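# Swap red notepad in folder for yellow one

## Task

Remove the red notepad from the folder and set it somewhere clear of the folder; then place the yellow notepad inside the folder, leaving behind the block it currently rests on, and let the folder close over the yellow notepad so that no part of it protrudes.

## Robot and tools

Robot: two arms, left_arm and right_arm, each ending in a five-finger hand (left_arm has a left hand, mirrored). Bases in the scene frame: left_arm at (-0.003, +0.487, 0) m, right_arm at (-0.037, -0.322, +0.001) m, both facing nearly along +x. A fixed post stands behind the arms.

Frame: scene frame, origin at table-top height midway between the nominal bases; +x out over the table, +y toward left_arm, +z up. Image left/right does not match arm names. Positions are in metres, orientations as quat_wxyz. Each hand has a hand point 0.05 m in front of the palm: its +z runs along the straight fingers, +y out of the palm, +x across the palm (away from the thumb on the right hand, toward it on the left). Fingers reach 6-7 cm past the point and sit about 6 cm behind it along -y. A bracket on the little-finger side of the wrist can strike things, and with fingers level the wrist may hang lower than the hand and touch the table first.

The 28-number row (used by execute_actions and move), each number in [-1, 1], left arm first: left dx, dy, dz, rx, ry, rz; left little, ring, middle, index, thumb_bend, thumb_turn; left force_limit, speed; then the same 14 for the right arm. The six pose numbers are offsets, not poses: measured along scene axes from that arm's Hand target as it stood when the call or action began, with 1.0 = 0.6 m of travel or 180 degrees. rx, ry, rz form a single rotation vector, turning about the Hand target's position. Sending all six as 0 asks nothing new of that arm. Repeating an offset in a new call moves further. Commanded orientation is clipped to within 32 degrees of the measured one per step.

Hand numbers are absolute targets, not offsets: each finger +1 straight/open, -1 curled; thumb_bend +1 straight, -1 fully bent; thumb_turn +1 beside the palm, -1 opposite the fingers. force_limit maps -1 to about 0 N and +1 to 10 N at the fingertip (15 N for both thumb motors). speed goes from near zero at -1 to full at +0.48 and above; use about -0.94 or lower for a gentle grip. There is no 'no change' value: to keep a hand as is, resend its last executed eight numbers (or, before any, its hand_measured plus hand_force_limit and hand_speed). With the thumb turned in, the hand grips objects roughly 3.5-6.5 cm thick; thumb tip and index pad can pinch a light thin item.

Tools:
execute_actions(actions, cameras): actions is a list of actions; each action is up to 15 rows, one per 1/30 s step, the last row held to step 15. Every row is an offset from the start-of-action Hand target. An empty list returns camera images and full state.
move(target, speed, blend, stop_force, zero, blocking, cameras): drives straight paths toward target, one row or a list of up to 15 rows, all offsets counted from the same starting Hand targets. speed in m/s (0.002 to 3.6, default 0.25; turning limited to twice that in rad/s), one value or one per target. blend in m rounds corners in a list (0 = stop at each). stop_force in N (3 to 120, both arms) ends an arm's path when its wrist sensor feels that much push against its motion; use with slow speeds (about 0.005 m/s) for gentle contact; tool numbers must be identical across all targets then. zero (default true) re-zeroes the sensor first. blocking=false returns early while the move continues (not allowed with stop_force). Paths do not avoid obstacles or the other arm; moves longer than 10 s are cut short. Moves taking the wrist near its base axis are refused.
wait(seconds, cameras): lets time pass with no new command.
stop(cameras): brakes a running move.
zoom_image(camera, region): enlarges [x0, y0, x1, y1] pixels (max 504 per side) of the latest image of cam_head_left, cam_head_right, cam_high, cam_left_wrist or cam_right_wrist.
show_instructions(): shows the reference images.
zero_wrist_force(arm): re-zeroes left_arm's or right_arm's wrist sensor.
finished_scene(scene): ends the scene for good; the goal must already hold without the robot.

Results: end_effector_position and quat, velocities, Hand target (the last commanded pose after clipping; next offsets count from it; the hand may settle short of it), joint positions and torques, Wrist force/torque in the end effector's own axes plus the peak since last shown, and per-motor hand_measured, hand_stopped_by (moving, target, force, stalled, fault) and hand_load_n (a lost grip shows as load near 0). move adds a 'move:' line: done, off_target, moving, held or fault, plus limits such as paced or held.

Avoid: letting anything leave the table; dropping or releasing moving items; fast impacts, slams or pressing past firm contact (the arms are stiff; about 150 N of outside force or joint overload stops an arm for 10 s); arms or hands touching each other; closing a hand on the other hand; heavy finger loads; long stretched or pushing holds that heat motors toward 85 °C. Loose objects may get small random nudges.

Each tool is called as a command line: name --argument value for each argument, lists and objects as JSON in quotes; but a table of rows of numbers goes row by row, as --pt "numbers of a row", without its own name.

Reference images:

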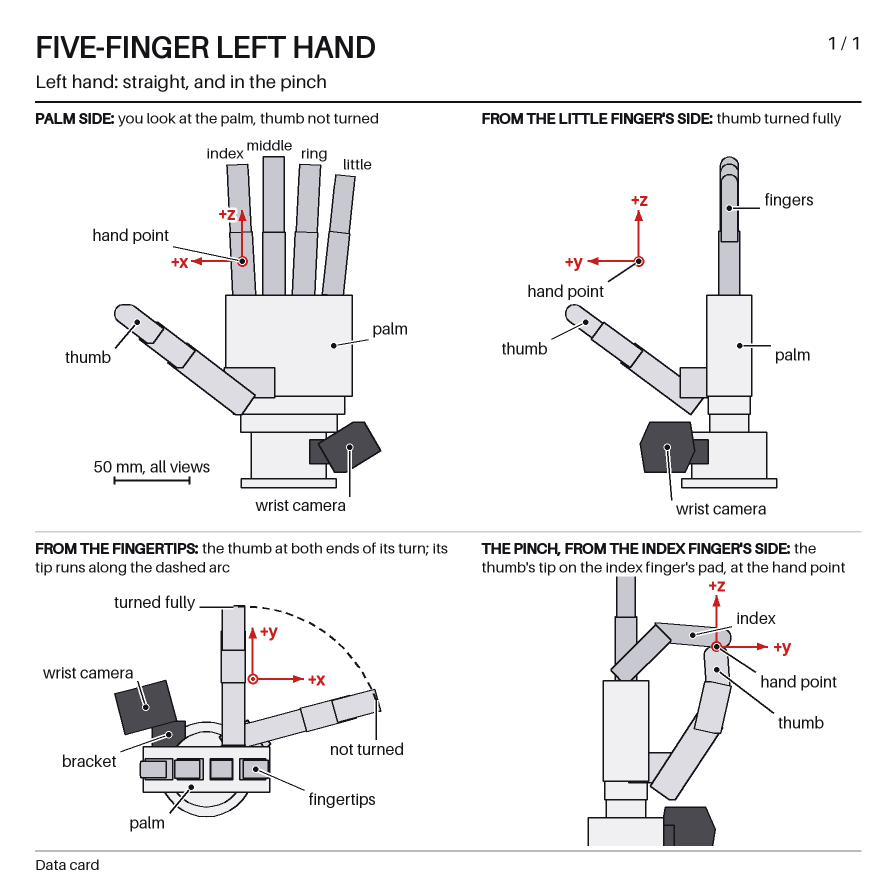

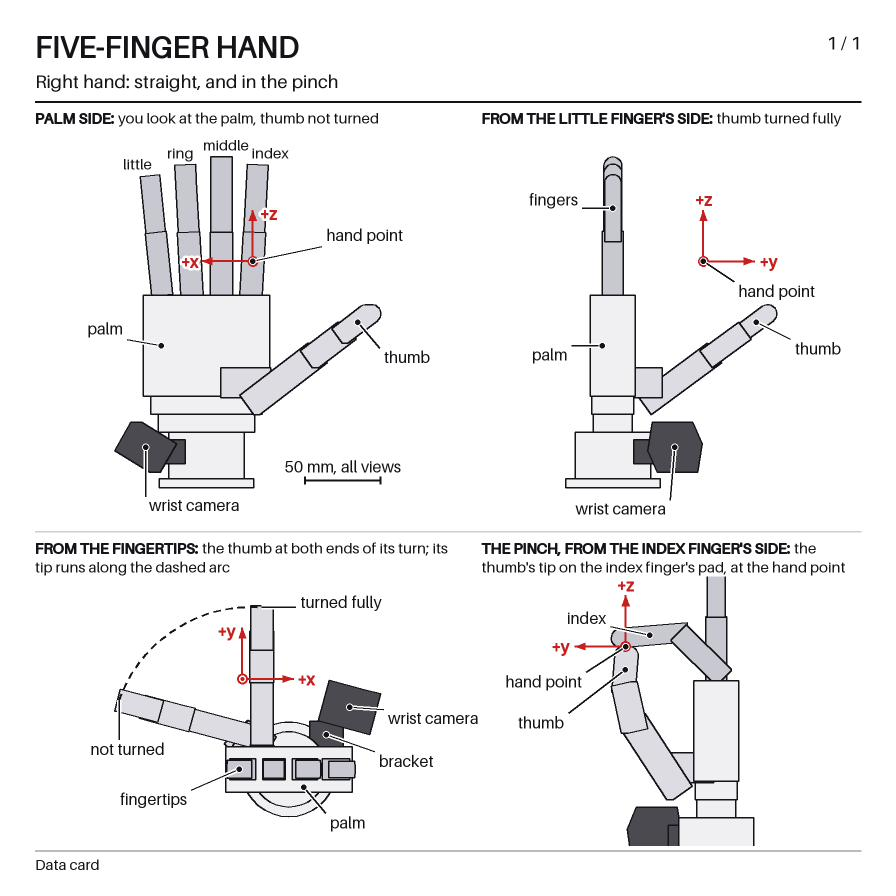

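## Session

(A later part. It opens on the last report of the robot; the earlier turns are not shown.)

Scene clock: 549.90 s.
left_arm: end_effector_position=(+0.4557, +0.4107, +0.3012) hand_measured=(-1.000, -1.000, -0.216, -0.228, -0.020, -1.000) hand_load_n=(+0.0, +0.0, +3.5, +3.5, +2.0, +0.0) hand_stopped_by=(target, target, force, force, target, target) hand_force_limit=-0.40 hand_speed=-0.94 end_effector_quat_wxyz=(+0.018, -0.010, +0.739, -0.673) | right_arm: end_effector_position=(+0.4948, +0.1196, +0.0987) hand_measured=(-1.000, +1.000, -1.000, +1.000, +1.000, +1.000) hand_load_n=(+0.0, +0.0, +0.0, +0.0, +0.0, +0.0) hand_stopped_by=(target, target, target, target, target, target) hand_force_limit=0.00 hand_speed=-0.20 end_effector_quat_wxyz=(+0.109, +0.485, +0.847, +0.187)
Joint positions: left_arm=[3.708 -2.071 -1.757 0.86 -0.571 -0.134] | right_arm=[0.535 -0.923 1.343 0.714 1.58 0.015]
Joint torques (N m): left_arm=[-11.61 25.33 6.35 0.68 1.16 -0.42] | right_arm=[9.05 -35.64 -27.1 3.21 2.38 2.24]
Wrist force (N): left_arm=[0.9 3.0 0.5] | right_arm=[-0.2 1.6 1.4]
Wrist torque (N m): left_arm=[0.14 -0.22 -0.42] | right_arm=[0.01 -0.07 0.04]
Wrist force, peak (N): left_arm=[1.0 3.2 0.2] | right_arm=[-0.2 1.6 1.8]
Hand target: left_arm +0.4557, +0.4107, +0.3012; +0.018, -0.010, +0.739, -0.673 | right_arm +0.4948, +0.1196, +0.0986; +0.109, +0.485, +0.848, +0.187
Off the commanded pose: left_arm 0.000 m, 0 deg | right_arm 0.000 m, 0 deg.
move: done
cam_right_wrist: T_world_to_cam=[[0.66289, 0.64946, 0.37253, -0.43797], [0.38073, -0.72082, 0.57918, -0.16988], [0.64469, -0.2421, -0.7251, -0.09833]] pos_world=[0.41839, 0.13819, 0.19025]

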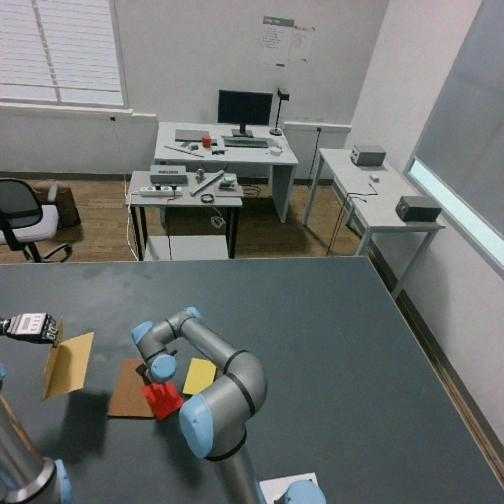

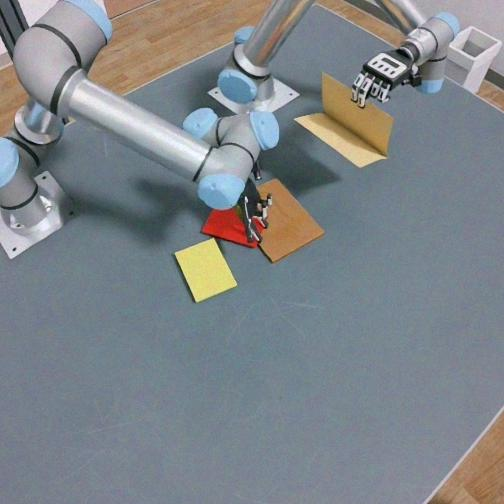

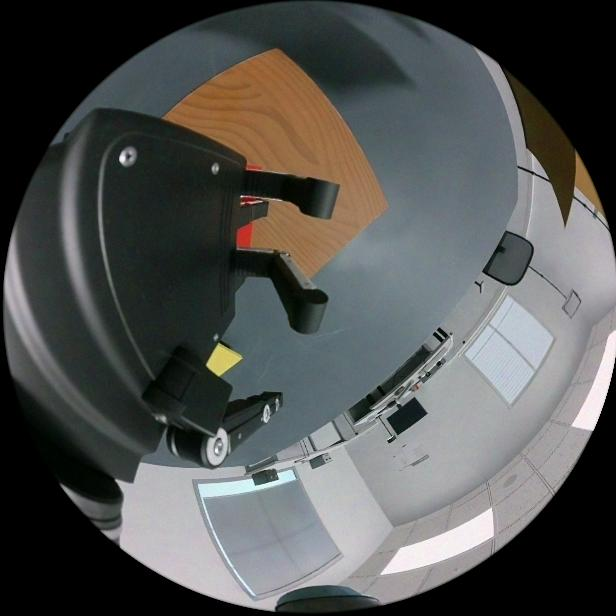

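move --target '[0,0,0,0,0,0,-1,-1,-0.38,-0.35,-0.02,-1,-0.4,-0.94,-0.079,-0.0465,0,0,0,0,-1,1,-1,1,1,1,0,-0.2]' --speed 0.02 --cameras '["cam_head_left","cam_high","cam_right_wrist"]'

zoom_image --camera "cam_high" --region '[170, 170, 340, 310]'

zoom_image --camera "cam_head_left" --region '[80, 340, 220, 430]'

Scene clock: 557.47 s.
left_arm: end_effector_position=(+0.4557, +0.4107, +0.3012) hand_measured=(-1.000, -1.000, -0.216, -0.228, -0.020, -1.000) hand_load_n=(+0.0, +0.0, +3.5, +3.5, +2.0, +0.0) hand_stopped_by=(target, target, force, force, target, target) hand_force_limit=-0.40 hand_speed=-0.94 end_effector_quat_wxyz=(+0.018, -0.010, +0.739, -0.673) | right_arm: end_effector_position=(+0.4473, +0.0917, +0.0986) hand_measured=(-1.000, +1.000, -1.000, +1.000, +1.000, +1.000) hand_load_n=(+0.0, +0.0, +0.0, +0.0, +0.0, +0.0) hand_stopped_by=(target, target, target, target, target, target) hand_force_limit=0.00 hand_speed=-0.20 end_effector_quat_wxyz=(+0.109, +0.485, +0.847, +0.187) end_effector_velocity=(+0.002, +0.002, +0.001) end_effector_angular_velocity=(+0.001, -0.003, +0.001)
Joint positions: left_arm=[3.708 -2.071 -1.757 0.86 -0.571 -0.134] | right_arm=[0.537 -1.039 1.538 0.636 1.581 0.016]
Joint velocities: left_arm=[within noise] | right_arm=[0.001 0.003 -0.006 0 0 -0.001]
Joint torques (N m): left_arm=[-11.53 25.53 6.68 0.55 1.1 -0.41] | right_arm=[9.18 -30.71 -26.66 2.79 2.34 2.35]
Wrist force (N): left_arm=[1.0 3.0 0.2] | right_arm=[0.1 1.3 1.7]
Wrist torque (N m): left_arm=[0.15 -0.25 -0.41] | right_arm=[-0.04 -0.13 0.06]
Wrist force, peak (N): left_arm=[1.1 3.2 0.2] | right_arm=[-0.2 1.9 1.8]
Hand target: left_arm +0.4557, +0.4107, +0.3012; +0.018, -0.010, +0.739, -0.673 | right_arm +0.4474, +0.0917, +0.0986; +0.109, +0.485, +0.848, +0.187
Off the commanded pose: left_arm 0.000 m, 0 deg | right_arm 0.000 m, 0 deg.
move: done
cam_right_wrist: T_world_to_cam=[[0.66293, 0.64949, 0.37241, -0.38836], [0.38084, -0.7208, 0.57914, -0.17194], [0.64458, -0.2421, -0.72519, -0.0744]] pos_world=[0.37089, 0.11029, 0.19025]

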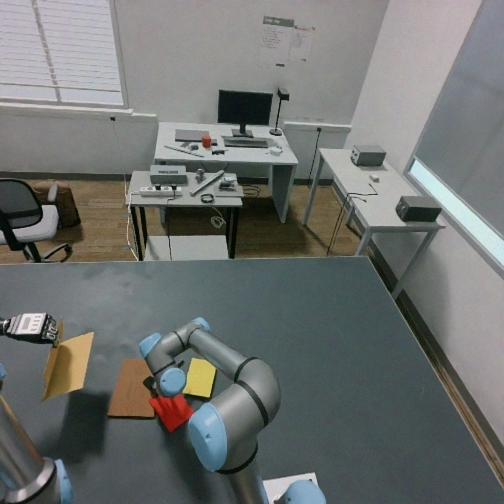

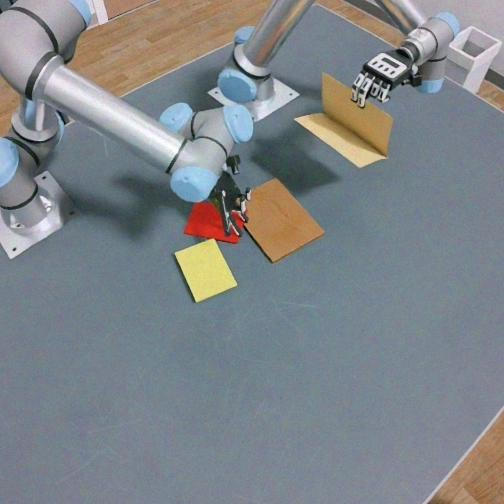

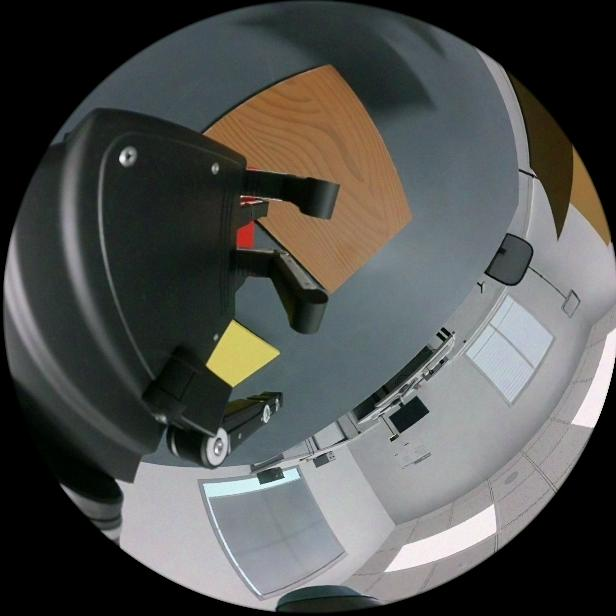

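Scaled by 2.965 from the camera's image (finer frame: 720x720).

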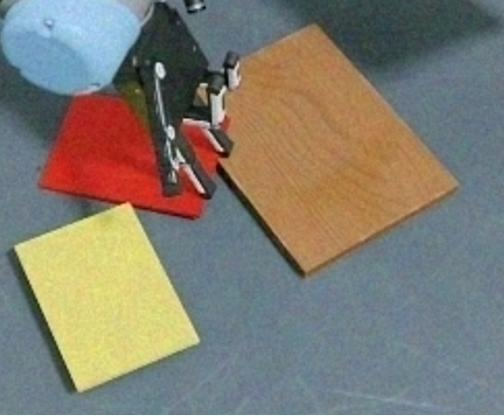

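Scaled by 3.600 from the camera's image (finer frame: 720x720).

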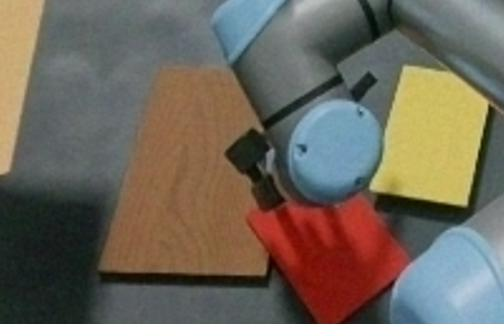

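move --pt "0 0 0 0 0 0 -1 -1 -0.38 -0.35 -0.02 -1 -0.4 -0.94 -0.02155 -0.01268 0 0 0 0 -1 1 -1 1 1 1 0 -0.2" --pt "0 0 0 0 0 0 -1 -1 -0.38 -0.35 -0.02 -1 -0.4 -0.94 -0.0101 -0.0059 0 0 0 0 -1 1 -1 1 1 1 0 -0.2" --pt "0 0 0 0 0 0 -1 -1 -0.38 -0.35 -0.02 -1 -0.4 -0.94 0.0136 -0.0461 0 0 0 0 -1 1 -1 1 1 1 0 -0.2" --pt "0 0 0 0 0 0 -1 -1 -0.38 -0.35 -0.02 -1 -0.4 -0.94 0.0136 -0.0461 -0.0193 0 0 0 -1 1 -1 1 1 1 0 -0.2" --speed '[0.02,0.04,0.06,0.04]' --cameras '["cam_head_left","cam_high"]'

zoom_image --camera "cam_high" --region '[170, 170, 340, 310]'

zoom_image --camera "cam_head_left" --region '[80, 340, 220, 430]'

Scene clock: 562.07 s.
left_arm: end_effector_position=(+0.4557, +0.4107, +0.3012) hand_measured=(-1.000, -1.000, -0.216, -0.228, -0.020, -1.000) hand_load_n=(+0.5, +0.0, +3.0, +3.5, +2.5, +0.5) hand_stopped_by=(target, target, force, force, target, target) hand_force_limit=-0.40 hand_speed=-0.94 end_effector_quat_wxyz=(+0.018, -0.010, +0.739, -0.673) | right_arm: end_effector_position=(+0.4555, +0.0640, +0.0868) hand_measured=(-1.000, +1.000, -1.000, +1.000, +1.000, +1.000) hand_load_n=(+0.0, +0.0, +0.0, +0.0, +0.0, +0.0) hand_stopped_by=(target, target, target, target, target, target) hand_force_limit=0.00 hand_speed=-0.20 end_effector_quat_wxyz=(+0.109, +0.485, +0.848, +0.187) end_effector_velocity=(-0.001, +0.000, +0.003) end_effector_angular_velocity=(+0.000, +0.000, +0.001)
Joint positions: left_arm=[3.708 -2.071 -1.757 0.86 -0.571 -0.134] | right_arm=[0.476 -1.055 1.598 0.592 1.555 -0.039]
Joint velocities: left_arm=[within noise] | right_arm=[0 -0.004 -0.002 0.007 0 -0.001]
Joint torques (N m): left_arm=[-11.23 25.87 7.08 0.61 1.23 -0.34] | right_arm=[11.22 -45.23 -26.71 3.19 2.47 2.15]
Wrist force (N): left_arm=[1.0 3.1 0.3] | right_arm=[-0.1 1.3 1.5]
Wrist torque (N m): left_arm=[0.16 -0.25 -0.42] | right_arm=[-0.05 -0.11 0.12]
Wrist force, peak (N): left_arm=[0.9 3.2 0.3] | right_arm=[-0.1 1.9 2.0]
Hand target: left_arm +0.4557, +0.4107, +0.3012; +0.018, -0.010, +0.739, -0.673 | right_arm +0.4555, +0.0640, +0.0870; +0.109, +0.485, +0.848, +0.187
Off the commanded pose: left_arm 0.000 m, 0 deg | right_arm 0.000 m, 0 deg.
move: done

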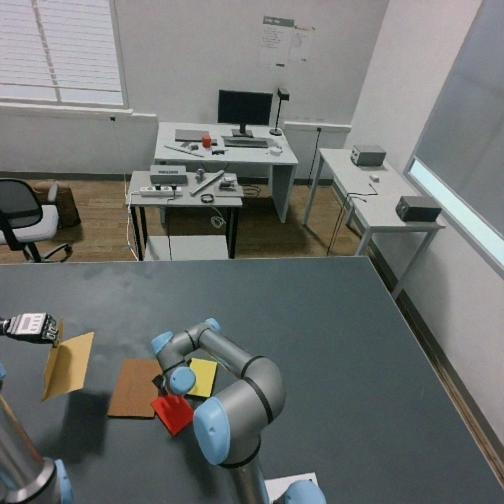

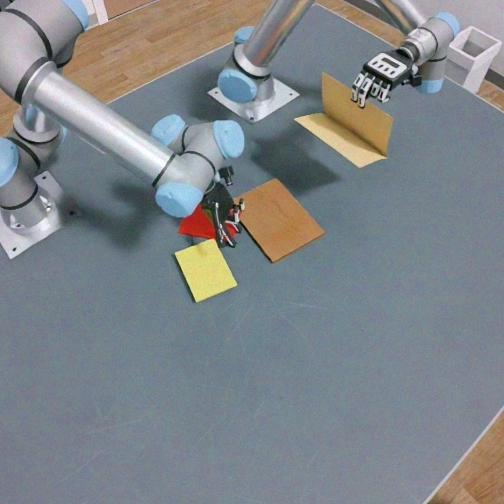

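Scaled by 2.965 from the camera's image (finer frame: 720x720).

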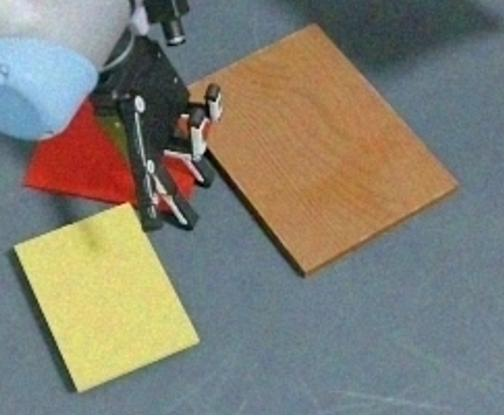

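Scaled by 3.600 from the camera's image (finer frame: 720x720).

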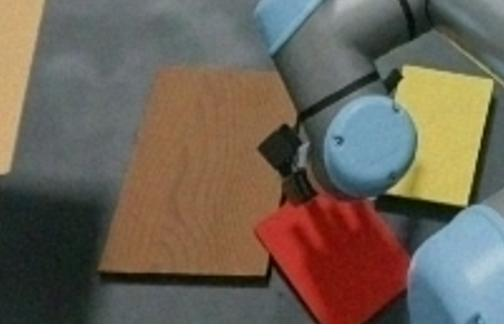

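move --target '[0,0,0,0,0,0,-1,-1,-0.38,-0.35,-0.02,-1,-0.4,-0.94,-0.1006,-0.0592,0,0,0,0,-1,1,-1,1,1,1,0,-0.2]' --speed 0.02 --cameras '["cam_head_left","cam_high"]'

zoom_image --camera "cam_high" --region '[150, 170, 320, 310]'

zoom_image --camera "cam_head_left" --region '[80, 340, 220, 450]'

Scene clock: 566.97 s.
left_arm: end_effector_position=(+0.4557, +0.4107, +0.3012) hand_measured=(-1.000, -1.000, -0.216, -0.228, -0.020, -1.000) hand_load_n=(+0.0, +0.0, +3.5, +3.5, +2.0, +0.0) hand_stopped_by=(target, target, force, force, target, target) hand_force_limit=-0.40 hand_speed=-0.94 end_effector_quat_wxyz=(+0.018, -0.010, +0.739, -0.673) | right_arm: end_effector_position=(+0.3951, +0.0285, +0.0870) hand_measured=(-1.000, +1.000, -1.000, +1.000, +1.000, +1.000) hand_load_n=(+0.0, +0.0, +0.0, +0.0, +0.0, +0.0) hand_stopped_by=(target, target, target, target, target, target) hand_force_limit=0.00 hand_speed=-0.20 end_effector_quat_wxyz=(+0.109, +0.485, +0.847, +0.187) end_effector_velocity=(+0.002, +0.001, +0.000) end_effector_angular_velocity=(+0.000, -0.002, +0.001)
Joint positions: left_arm=[3.708 -2.071 -1.757 0.86 -0.571 -0.134] | right_arm=[0.468 -1.197 1.818 0.513 1.552 -0.046]
Joint velocities: left_arm=[within noise] | right_arm=[0 0.004 -0.005 0 0 -0.001]
Joint torques (N m): left_arm=[-11.63 25.49 6.49 0.61 1.21 -0.21] | right_arm=[-11.99 -23.97 -22.87 2.1 -2.1 -1.92]
Wrist force (N): left_arm=[1.0 2.9 0.1] | right_arm=[-0.1 0.8 1.5]
Wrist torque (N m): left_arm=[0.14 -0.26 -0.41] | right_arm=[-0.10 -0.11 0.23]
Wrist force, peak (N): left_arm=[1.0 3.3 0.3] | right_arm=[-0.3 1.6 1.7]
Hand target: left_arm +0.4557, +0.4107, +0.3012; +0.018, -0.010, +0.739, -0.673 | right_arm +0.3952, +0.0285, +0.0870; +0.109, +0.485, +0.848, +0.187
Off the commanded pose: left_arm 0.000 m, 0 deg | right_arm 0.000 m, 0 deg.
move: done

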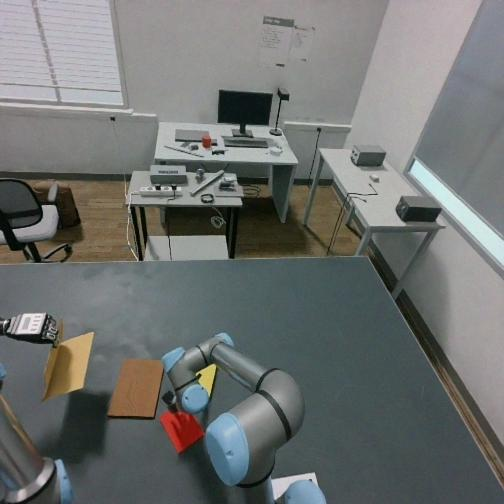

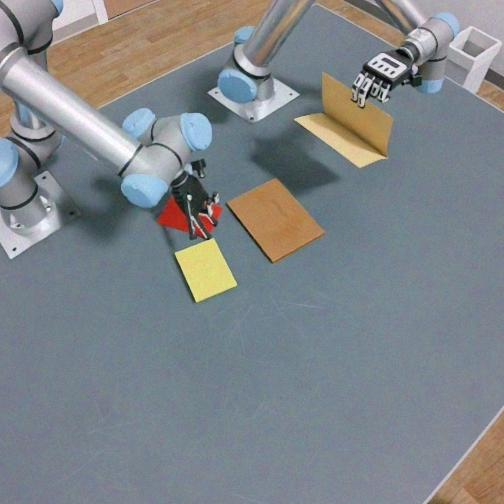

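Scaled by 2.965 from the camera's image (finer frame: 720x720).

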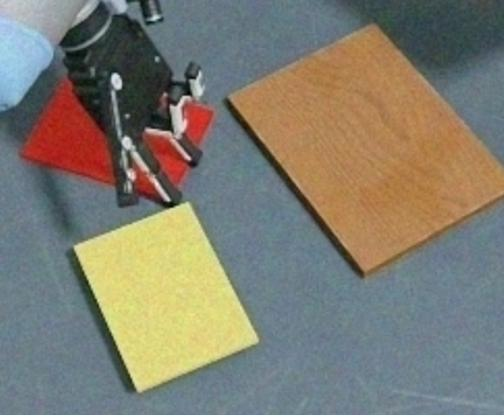

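Scaled by 3.600 from the camera's image (finer frame: 720x720).

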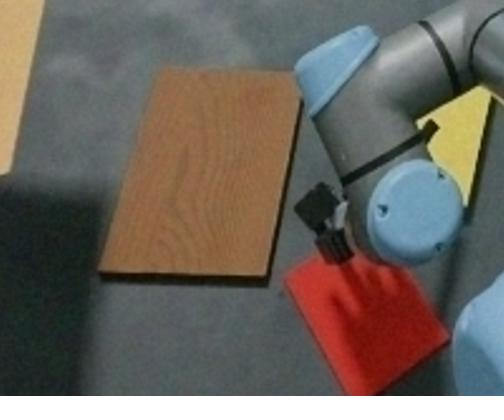

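move --pt "0 0 0 0 0 0 -1 -1 -0.38 -0.35 -0.02 -1 -0.4 -0.94 -0.0287 -0.0169 0 0 0 0 -1 1 -1 1 1 1 0 -0.2" --pt "0 0 0 0 0 0 -1 -1 -0.38 -0.35 -0.02 -1 -0.4 -0.94 -0.0144 -0.0085 0 0 0 0 -1 1 -1 1 1 1 0 -0.2" --pt "0 0 0 0 0 0 -1 -1 -0.38 -0.35 -0.02 -1 -0.4 -0.94 -0.0144 -0.0085 0.25 0 0 0 -1 1 -1 1 1 1 0 -0.2" --pt "0 0 0 0 0 0 -1 -1 -0.38 -0.35 -0.02 -1 -0.4 -0.94 -0.05 -0.4 0.3 0 0 0 -1 1 -1 1 1 1 0 -0.2" --speed '[0.02,0.04,0.15,0.25]' --cameras '["cam_head_left","cam_high","cam_left_wrist"]'

zoom_image --camera "cam_high" --region '[170, 50, 420, 310]'

zoom_image --camera "cam_head_left" --region '[0, 300, 240, 460]'

Scene clock: 572.77 s.
left_arm: end_effector_position=(+0.4557, +0.4107, +0.3012) hand_measured=(-1.000, -1.000, -0.216, -0.228, -0.020, -1.000) hand_load_n=(+0.0, +0.0, +3.5, +3.5, +2.0, +0.0) hand_stopped_by=(target, target, force, force, target, target) hand_force_limit=-0.40 hand_speed=-0.94 end_effector_quat_wxyz=(+0.018, -0.010, +0.739, -0.673) | right_arm: end_effector_position=(+0.3652, -0.2115, +0.2670) hand_measured=(-1.000, +1.000, -1.000, +1.000, +1.000, +1.000) hand_load_n=(+0.0, +0.0, +0.0, +0.0, +0.0, +0.0) hand_stopped_by=(target, target, target, target, target, target) hand_force_limit=0.00 hand_speed=-0.20 end_effector_quat_wxyz=(+0.109, +0.485, +0.847, +0.187) end_effector_velocity=(+0.000, -0.001, +0.000) end_effector_angular_velocity=(-0.002, -0.001, +0.002)
Joint positions: left_arm=[3.708 -2.071 -1.757 0.86 -0.571 -0.134] | right_arm=[-0.342 -1.738 1.956 1.056 1.246 -0.811]
Joint velocities: left_arm=[within noise] | right_arm=[-0.002 0 0 -0.001 0 -0.005]
Joint torques (N m): left_arm=[-10.61 25.74 7.15 0.61 1.16 -0.26] | right_arm=[-13.86 -11.85 -27.95 2.57 0.53 -2.29]
Wrist force (N): left_arm=[0.8 3.1 0.6] | right_arm=[0.0 1.5 1.4]
Wrist torque (N m): left_arm=[0.14 -0.20 -0.43] | right_arm=[-0.03 -0.12 0.12]
Wrist force, peak (N): left_arm=[1.1 3.2 0.3] | right_arm=[1.5 2.1 2.5]
Hand target: left_arm +0.4557, +0.4107, +0.3012; +0.018, -0.010, +0.739, -0.673 | right_arm +0.3652, -0.2115, +0.2670; +0.109, +0.485, +0.848, +0.187
Off the commanded pose: left_arm 0.000 m, 0 deg | right_arm 0.000 m, 0 deg.
move: done
cam_left_wrist: T_world_to_cam=[[-0.29198, -0.05003, 0.95512, -0.14139], [-0.83099, 0.50766, -0.22745, 0.23572], [-0.47349, -0.8601, -0.1898, 0.74313]] pos_world=[0.50647, 0.51243, 0.3297]

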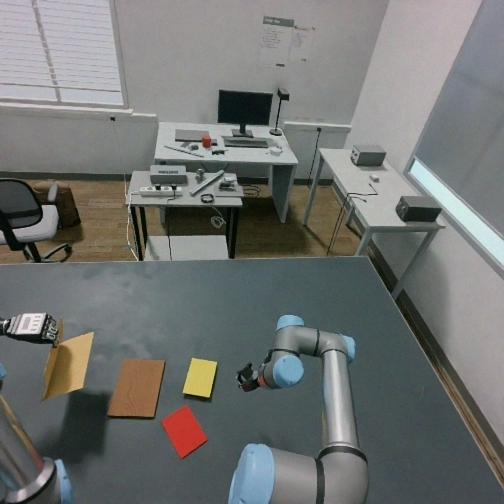

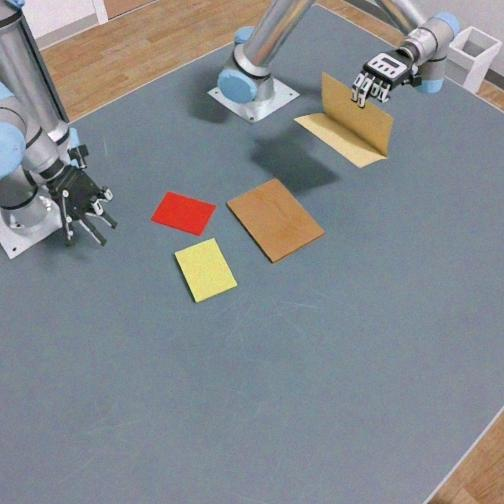

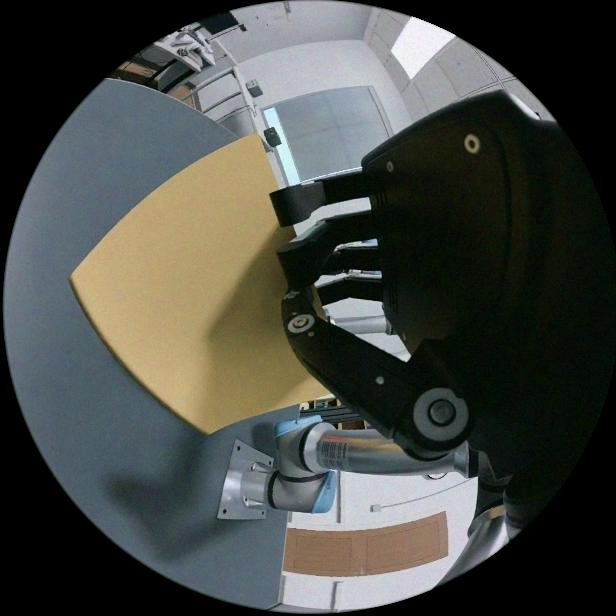

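Scaled by 1.938 from the camera's image (finer frame: 720x720).

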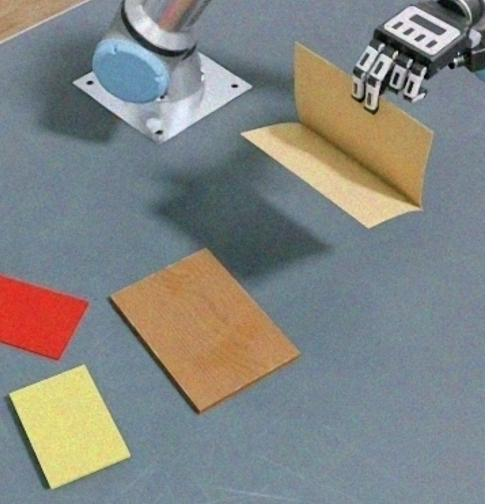

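Scaled by 2.100 from the camera's image (finer frame: 720x720).

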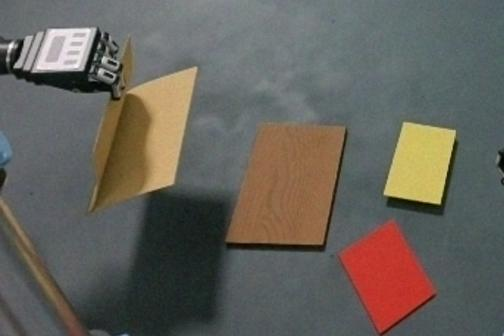

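move --pt "-0.0295 -0.3418 0 0 0 -0.04167 -1 -1 -0.38 -0.35 -0.02 -1 -0.4 -0.94 0 0 0 0 0 0 -1 1 -1 1 1 1 0 -0.2" --pt "-0.0295 -0.3418 -0.145 0 0 -0.04167 -1 -1 -0.38 -0.35 -0.02 -1 -0.4 -0.94 0 0 0 0 0 0 -1 1 -1 1 1 1 0 -0.2" --speed '[0.05,0.04]' --cameras '["cam_head_left","cam_high"]'

zoom_image --camera "cam_high" --region '[170, 100, 370, 300]'

zoom_image --camera "cam_head_left" --region '[40, 300, 240, 440]'

Scene clock: 597.63 s.
left_arm: end_effector_position=(+0.4379, +0.2057, +0.2140) hand_measured=(-1.000, -1.000, -0.216, -0.228, -0.020, -1.000) hand_load_n=(+0.0, +0.0, +3.0, +3.5, +2.0, +0.0) hand_stopped_by=(target, target, force, force, target, target) hand_force_limit=-0.40 hand_speed=-0.94 end_effector_quat_wxyz=(-0.026, +0.038, +0.738, -0.673) end_effector_velocity=(+0.000, +0.000, +0.002) end_effector_angular_velocity=(+0.000, +0.001, +0.001) | right_arm: end_effector_position=(+0.3652, -0.2115, +0.2670) hand_measured=(-1.000, +1.000, -1.000, +1.000, +1.000, +1.000) hand_load_n=(+0.0, +0.0, +0.0, +0.0, +0.0, +0.0) hand_stopped_by=(target, target, target, target, target, target) hand_force_limit=0.00 hand_speed=-0.20 end_effector_quat_wxyz=(+0.109, +0.485, +0.848, +0.187)
Joint positions: left_arm=[3.293 -2.214 -1.795 1.194 -0.295 -0.301] | right_arm=[-0.342 -1.738 1.956 1.056 1.246 -0.812]
Joint velocities: left_arm=[0.001 0.003 0 -0.005 0 0] | right_arm=[within noise]
Joint torques (N m): left_arm=[11.41 50.75 13.41 -3.1 -0.37 -1.64] | right_arm=[-11.97 -17.73 -23.65 3.58 -2.5 -2.18]
Wrist force (N): left_arm=[0.8 3.1 0.5] | right_arm=[0.0 1.3 1.4]
Wrist torque (N m): left_arm=[0.15 -0.21 -0.35] | right_arm=[-0.06 -0.11 0.15]
Wrist force, peak (N): left_arm=[1.2 3.6 0.4] | right_arm=[0.1 1.5 1.5]
Hand target: left_arm +0.4380, +0.2057, +0.2142; -0.026, +0.039, +0.738, -0.673 | right_arm +0.3652, -0.2115, +0.2670; +0.109, +0.485, +0.848, +0.187
Off the commanded pose: left_arm 0.000 m, 0 deg | right_arm 0.000 m, 0 deg.
move: done

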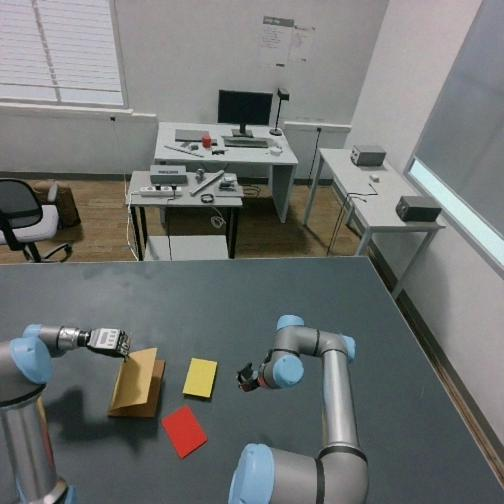

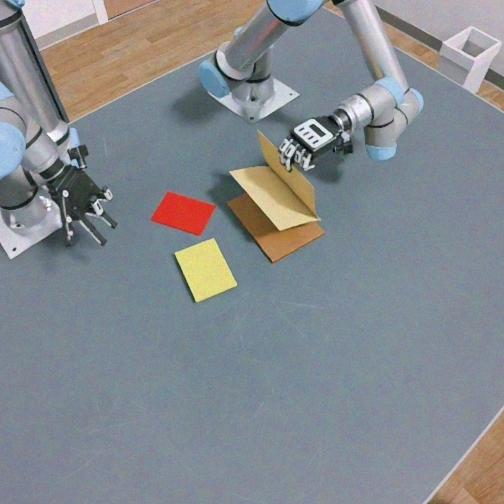

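Scaled by 2.520 from the camera's image (finer frame: 720x720).

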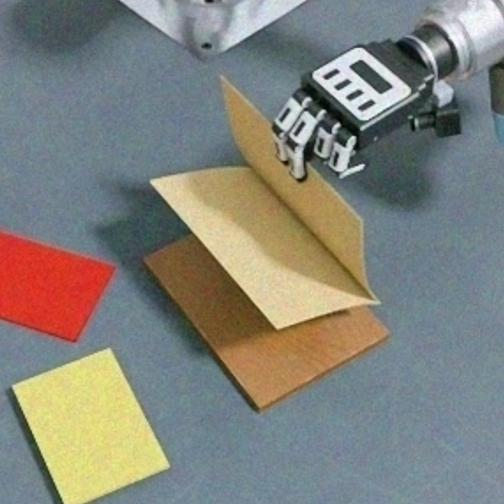

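Scaled by 2.520 from the camera's image (finer frame: 720x720).

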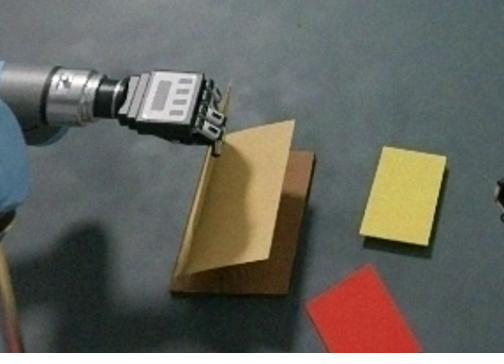

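move --target '[0,-0.003,-0.065,0,0,0,-1,-1,-0.38,-0.35,-0.02,-1,-0.4,-0.94,0,0,0,0,0,0,-1,1,-1,1,1,1,0,-0.2]' --speed 0.03

move --target '[0,0,-0.02,0,0,0,-1,-1,-0.38,-0.35,-0.02,-1,-0.4,-0.94,0,0,0,0,0,0,-1,1,-1,1,1,1,0,-0.2]' --speed 0.006 --stop_force 3 --cameras '["cam_head_left","cam_high","cam_left_wrist"]'

zoom_image --camera "cam_high" --region '[170, 100, 370, 300]'

zoom_image --camera "cam_head_left" --region '[40, 300, 240, 440]'

Scene clock: 602.43 s.
left_arm: end_effector_position=(+0.4379, +0.2038, +0.1750) hand_measured=(-1.000, -1.000, -0.216, -0.228, -0.020, -1.000) hand_load_n=(+0.5, +0.0, +3.5, +3.5, +2.5, +0.5) hand_stopped_by=(target, target, force, force, target, target) hand_force_limit=-0.40 hand_speed=-0.94 end_effector_quat_wxyz=(-0.026, +0.039, +0.738, -0.673) end_effector_velocity=(+0.000, +0.000, +0.001) end_effector_angular_velocity=(-0.001, +0.005, -0.001) | right_arm: end_effector_position=(+0.3652, -0.2115, +0.2670) hand_measured=(-1.000, +1.000, -1.000, +1.000, +1.000, +1.000) hand_load_n=(+0.0, +0.0, +0.0, +0.0, +0.0, +0.0) hand_stopped_by=(target, target, target, target, target, target) hand_force_limit=0.00 hand_speed=-0.20 end_effector_quat_wxyz=(+0.109, +0.485, +0.848, +0.187)
Joint positions: left_arm=[3.289 -2.288 -1.798 1.276 -0.291 -0.305] | right_arm=[-0.342 -1.738 1.956 1.056 1.246 -0.812]
Joint velocities: left_arm=[0 0.002 -0.001 -0.006 0 0] | right_arm=[within noise]
Joint torques (N m): left_arm=[-10.17 54.82 13.45 -3.39 1.63 -1.77] | right_arm=[-10.55 -18.11 -20.14 3.77 -2.38 -2.08]
Wrist force (N): left_arm=[1.0 3.1 0.1] | right_arm=[0.1 0.9 1.4]
Wrist torque (N m): left_arm=[0.17 -0.27 -0.27] | right_arm=[-0.12 -0.13 0.14]
Wrist force, peak (N): left_arm=[1.0 3.5 0.6] | right_arm=[0.1 1.4 1.6]
Hand target: left_arm +0.4380, +0.2039, +0.1752; -0.026, +0.039, +0.738, -0.673 | right_arm +0.3652, -0.2115, +0.2670; +0.109, +0.485, +0.848, +0.187
Off the commanded pose: left_arm 0.000 m, 0 deg | right_arm 0.000 m, 0 deg.
move: done

Scene clock: 605.07 s.
left_arm: end_effector_position=(+0.4379, +0.2039, +0.1631) hand_measured=(-1.000, -1.000, -0.216, -0.228, -0.020, -1.000) hand_load_n=(+0.0, +0.0, +3.5, +3.5, +2.0, +0.0) hand_stopped_by=(target, target, force, force, target, target) hand_force_limit=-0.40 hand_speed=-0.94 end_effector_quat_wxyz=(-0.026, +0.039, +0.738, -0.673) | right_arm: end_effector_position=(+0.3652, -0.2115, +0.2670) hand_measured=(-1.000, +1.000, -1.000, +1.000, +1.000, +1.000) hand_load_n=(+0.0, +0.0, +0.0, +0.0, +0.0, +0.0) hand_stopped_by=(target, target, target, target, target, target) hand_force_limit=0.00 hand_speed=-0.20 end_effector_quat_wxyz=(+0.109, +0.485, +0.848, +0.187)
Joint positions: left_arm=[3.289 -2.312 -1.798 1.299 -0.291 -0.305] | right_arm=[-0.342 -1.738 1.956 1.056 1.246 -0.812]
Joint torques (N m): left_arm=[9.45 50.66 19.24 -3.09 -0.21 0.23] | right_arm=[-9.6 -18.49 -19.31 3.68 -2.24 -1.95]
Wrist force (N): left_arm=[0.8 3.0 0.3] | right_arm=[0.1 1.1 1.3]
Wrist torque (N m): left_arm=[0.14 -0.22 -0.28] | right_arm=[-0.08 -0.12 0.15]
Wrist force, peak (N): left_arm=[1.0 3.2 0.4] | right_arm=[0.1 1.3 1.7]
Hand target: left_arm +0.4380, +0.2039, +0.1632; -0.026, +0.039, +0.738, -0.673 | right_arm +0.3652, -0.2115, +0.2670; +0.109, +0.485, +0.848, +0.187
Off the commanded pose: left_arm 0.000 m, 0 deg | right_arm 0.000 m, 0 deg.
move: done
cam_left_wrist: T_world_to_cam=[[-0.29603, -0.01148, 0.95511, -0.03108], [-0.75766, 0.61172, -0.22748, 0.24132], [-0.58164, -0.79099, -0.18979, 0.56388]] pos_world=[0.50161, 0.29805, 0.1916]

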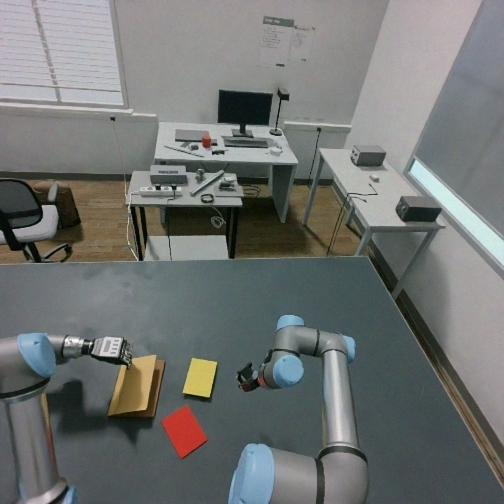

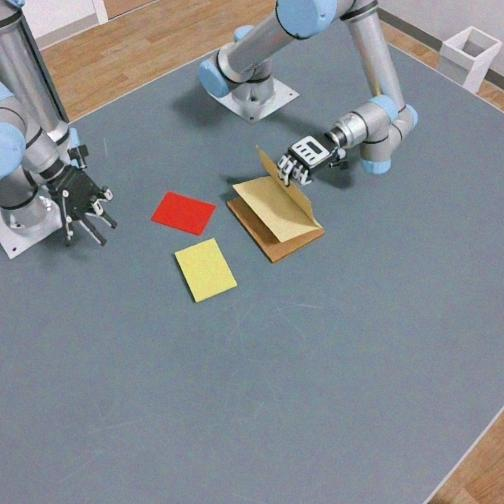

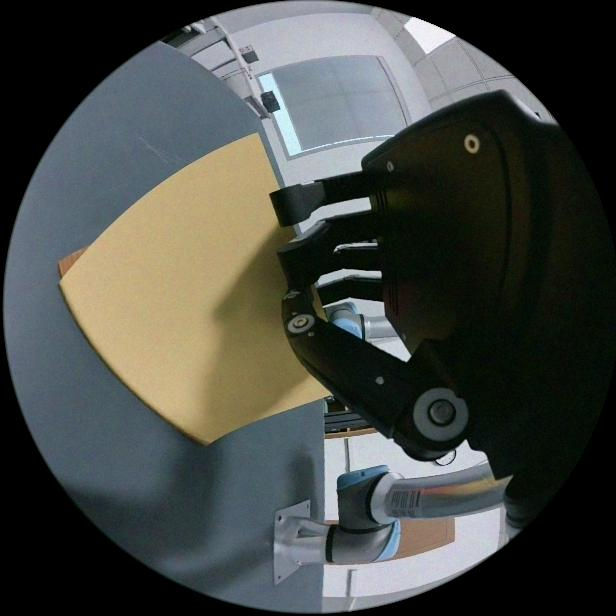

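Scaled by 2.520 from the camera's image (finer frame: 720x720).

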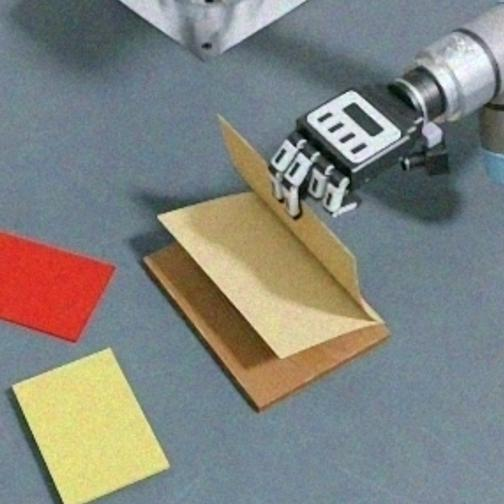

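Scaled by 2.520 from the camera's image (finer frame: 720x720).

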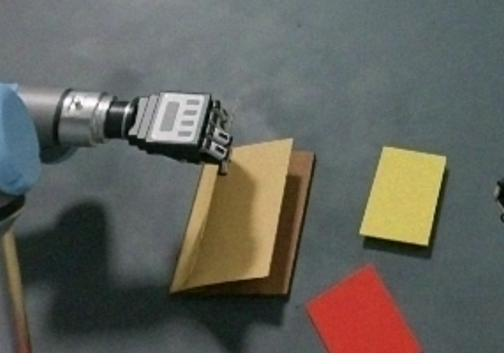

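move --target '[0,0,-0.025,0,0,0,-1,-1,-0.38,-0.35,-0.02,-1,-0.4,-0.94,0,0,0,0,0,0,-1,1,-1,1,1,1,0,-0.2]' --speed 0.005 --stop_force 3 --cameras '["cam_head_left","cam_high"]'

zoom_image --camera "cam_high" --region '[220, 130, 340, 250]'

zoom_image --camera "cam_head_left" --region '[90, 340, 180, 430]'

Scene clock: 610.30 s.
left_arm: end_effector_position=(+0.4380, +0.2039, +0.1481) hand_measured=(-1.000, -1.000, -0.216, -0.228, -0.020, -1.000) hand_load_n=(+0.0, +0.0, +3.0, +3.5, +2.0, +0.5) hand_stopped_by=(target, target, force, force, target, target) hand_force_limit=-0.40 hand_speed=-0.94 end_effector_quat_wxyz=(-0.026, +0.039, +0.738, -0.673) | right_arm: end_effector_position=(+0.3652, -0.2115, +0.2670) hand_measured=(-1.000, +1.000, -1.000, +1.000, +1.000, +1.000) hand_load_n=(+0.0, +0.0, +0.0, +0.0, +0.0, +0.0) hand_stopped_by=(target, target, target, target, target, target) hand_force_limit=0.00 hand_speed=-0.20 end_effector_quat_wxyz=(+0.109, +0.485, +0.848, +0.187)
Joint positions: left_arm=[3.289 -2.342 -1.796 1.328 -0.291 -0.305] | right_arm=[-0.342 -1.738 1.956 1.056 1.246 -0.812]
Joint torques (N m): left_arm=[10.96 47.58 18.08 -2.91 0.06 0.41] | right_arm=[-8.9 -18.55 -15.21 3.66 -2.05 -1.98]
Wrist force (N): left_arm=[1.2 3.0 0.4] | right_arm=[0.1 1.2 1.5]
Wrist torque (N m): left_arm=[0.13 -0.26 -0.25] | right_arm=[-0.09 -0.13 0.15]
Wrist force, peak (N): left_arm=[1.1 3.4 0.1] | right_arm=[0.1 1.4 1.6]
Hand target: left_arm +0.4380, +0.2039, +0.1482; -0.026, +0.039, +0.738, -0.673 | right_arm +0.3652, -0.2115, +0.2670; +0.109, +0.485, +0.848, +0.187
Off the commanded pose: left_arm 0.000 m, 0 deg | right_arm 0.000 m, 0 deg.
move: done

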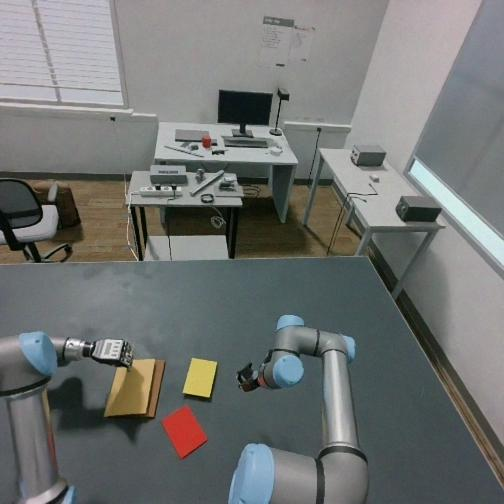

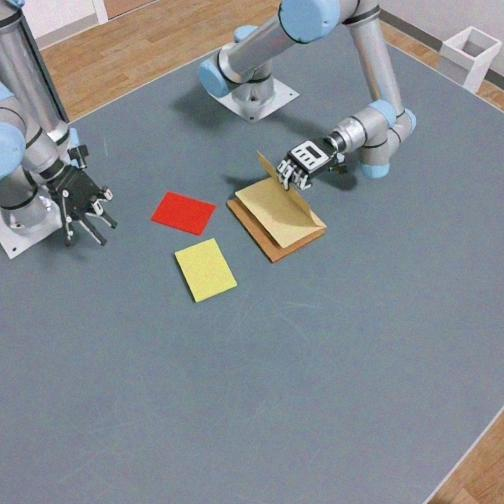

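Scaled by 4.200 from the camera's image (finer frame: 720x720).

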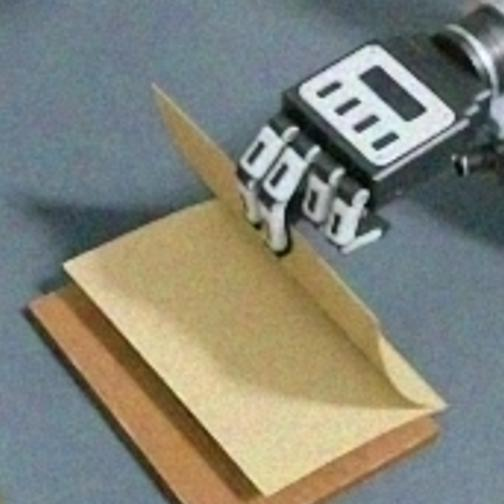

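Scaled by 5.600 from the camera's image (finer frame: 720x720).

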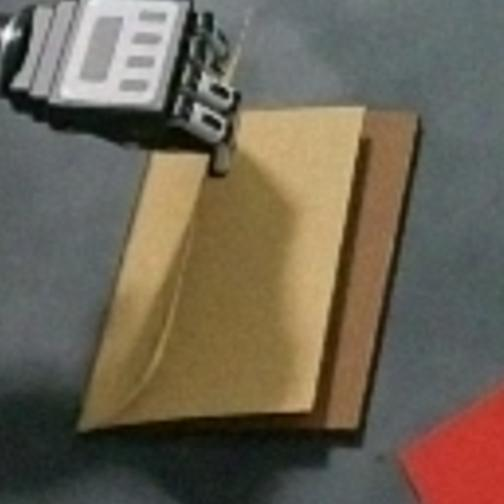

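move --target '[0,0,0.046,0,0,0,-1,-1,-0.38,-0.35,-0.02,-1,-0.4,-0.94,0,0,0,0,0,0,-1,1,-1,1,1,1,0,-0.2]' --speed 0.02 --cameras '["cam_head_left","cam_high"]'

zoom_image --camera "cam_high" --region '[220, 130, 340, 250]'

zoom_image --camera "cam_head_left" --region '[90, 340, 180, 430]'

Scene clock: 616.07 s.
left_arm: end_effector_position=(+0.4379, +0.2039, +0.1760) hand_measured=(-1.000, -1.000, -0.216, -0.228, -0.020, -1.000) hand_load_n=(+0.0, +0.5, +3.0, +3.5, +2.5, +0.0) hand_stopped_by=(target, target, force, force, target, target) hand_force_limit=-0.40 hand_speed=-0.94 end_effector_quat_wxyz=(-0.026, +0.039, +0.738, -0.673) | right_arm: end_effector_position=(+0.3652, -0.2115, +0.2670) hand_measured=(-1.000, +1.000, -1.000, +1.000, +1.000, +1.000) hand_load_n=(+0.0, +0.0, +0.0, +0.0, +0.0, +0.0) hand_stopped_by=(target, target, target, target, target, target) hand_force_limit=0.00 hand_speed=-0.20 end_effector_quat_wxyz=(+0.109, +0.485, +0.848, +0.187)
Joint positions: left_arm=[3.289 -2.286 -1.798 1.274 -0.291 -0.305] | right_arm=[-0.342 -1.738 1.956 1.056 1.246 -0.812]
Joint torques (N m): left_arm=[7.56 25.24 0.85 0.93 1.59 1.11] | right_arm=[-7.61 -18.65 -13.8 3.77 -1.91 -2.04]
Wrist force (N): left_arm=[1.1 2.9 0.5] | right_arm=[0.1 1.2 1.5]
Wrist torque (N m): left_arm=[0.12 -0.27 -0.26] | right_arm=[-0.08 -0.13 0.15]
Wrist force, peak (N): left_arm=[1.2 3.3 0.3] | right_arm=[0.2 1.4 1.6]
Hand target: left_arm +0.4380, +0.2039, +0.1758; -0.026, +0.039, +0.738, -0.673 | right_arm +0.3652, -0.2115, +0.2670; +0.109, +0.485, +0.848, +0.187
Off the commanded pose: left_arm 0.000 m, 0 deg | right_arm 0.000 m, 0 deg.
move: done

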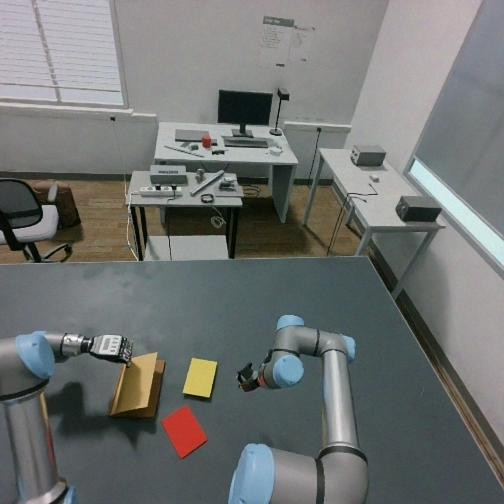

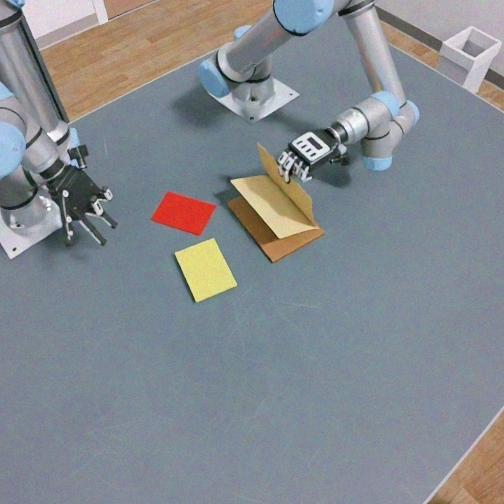

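Scaled by 4.200 from the camera's image (finer frame: 720x720).

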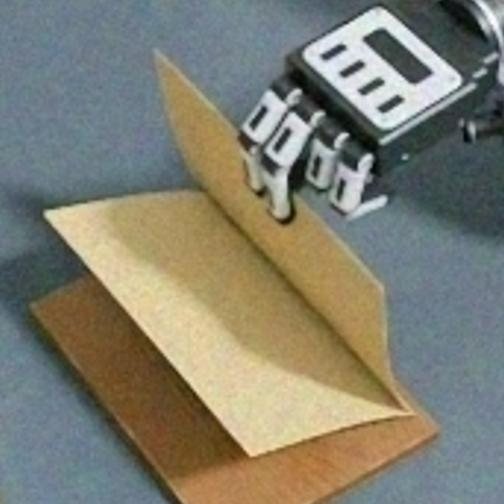

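Scaled by 5.600 from the camera's image (finer frame: 720x720).

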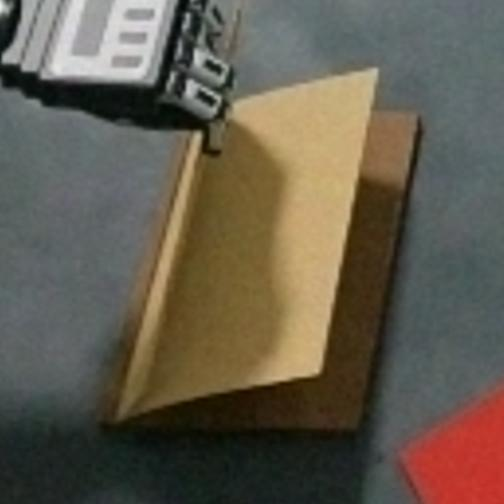

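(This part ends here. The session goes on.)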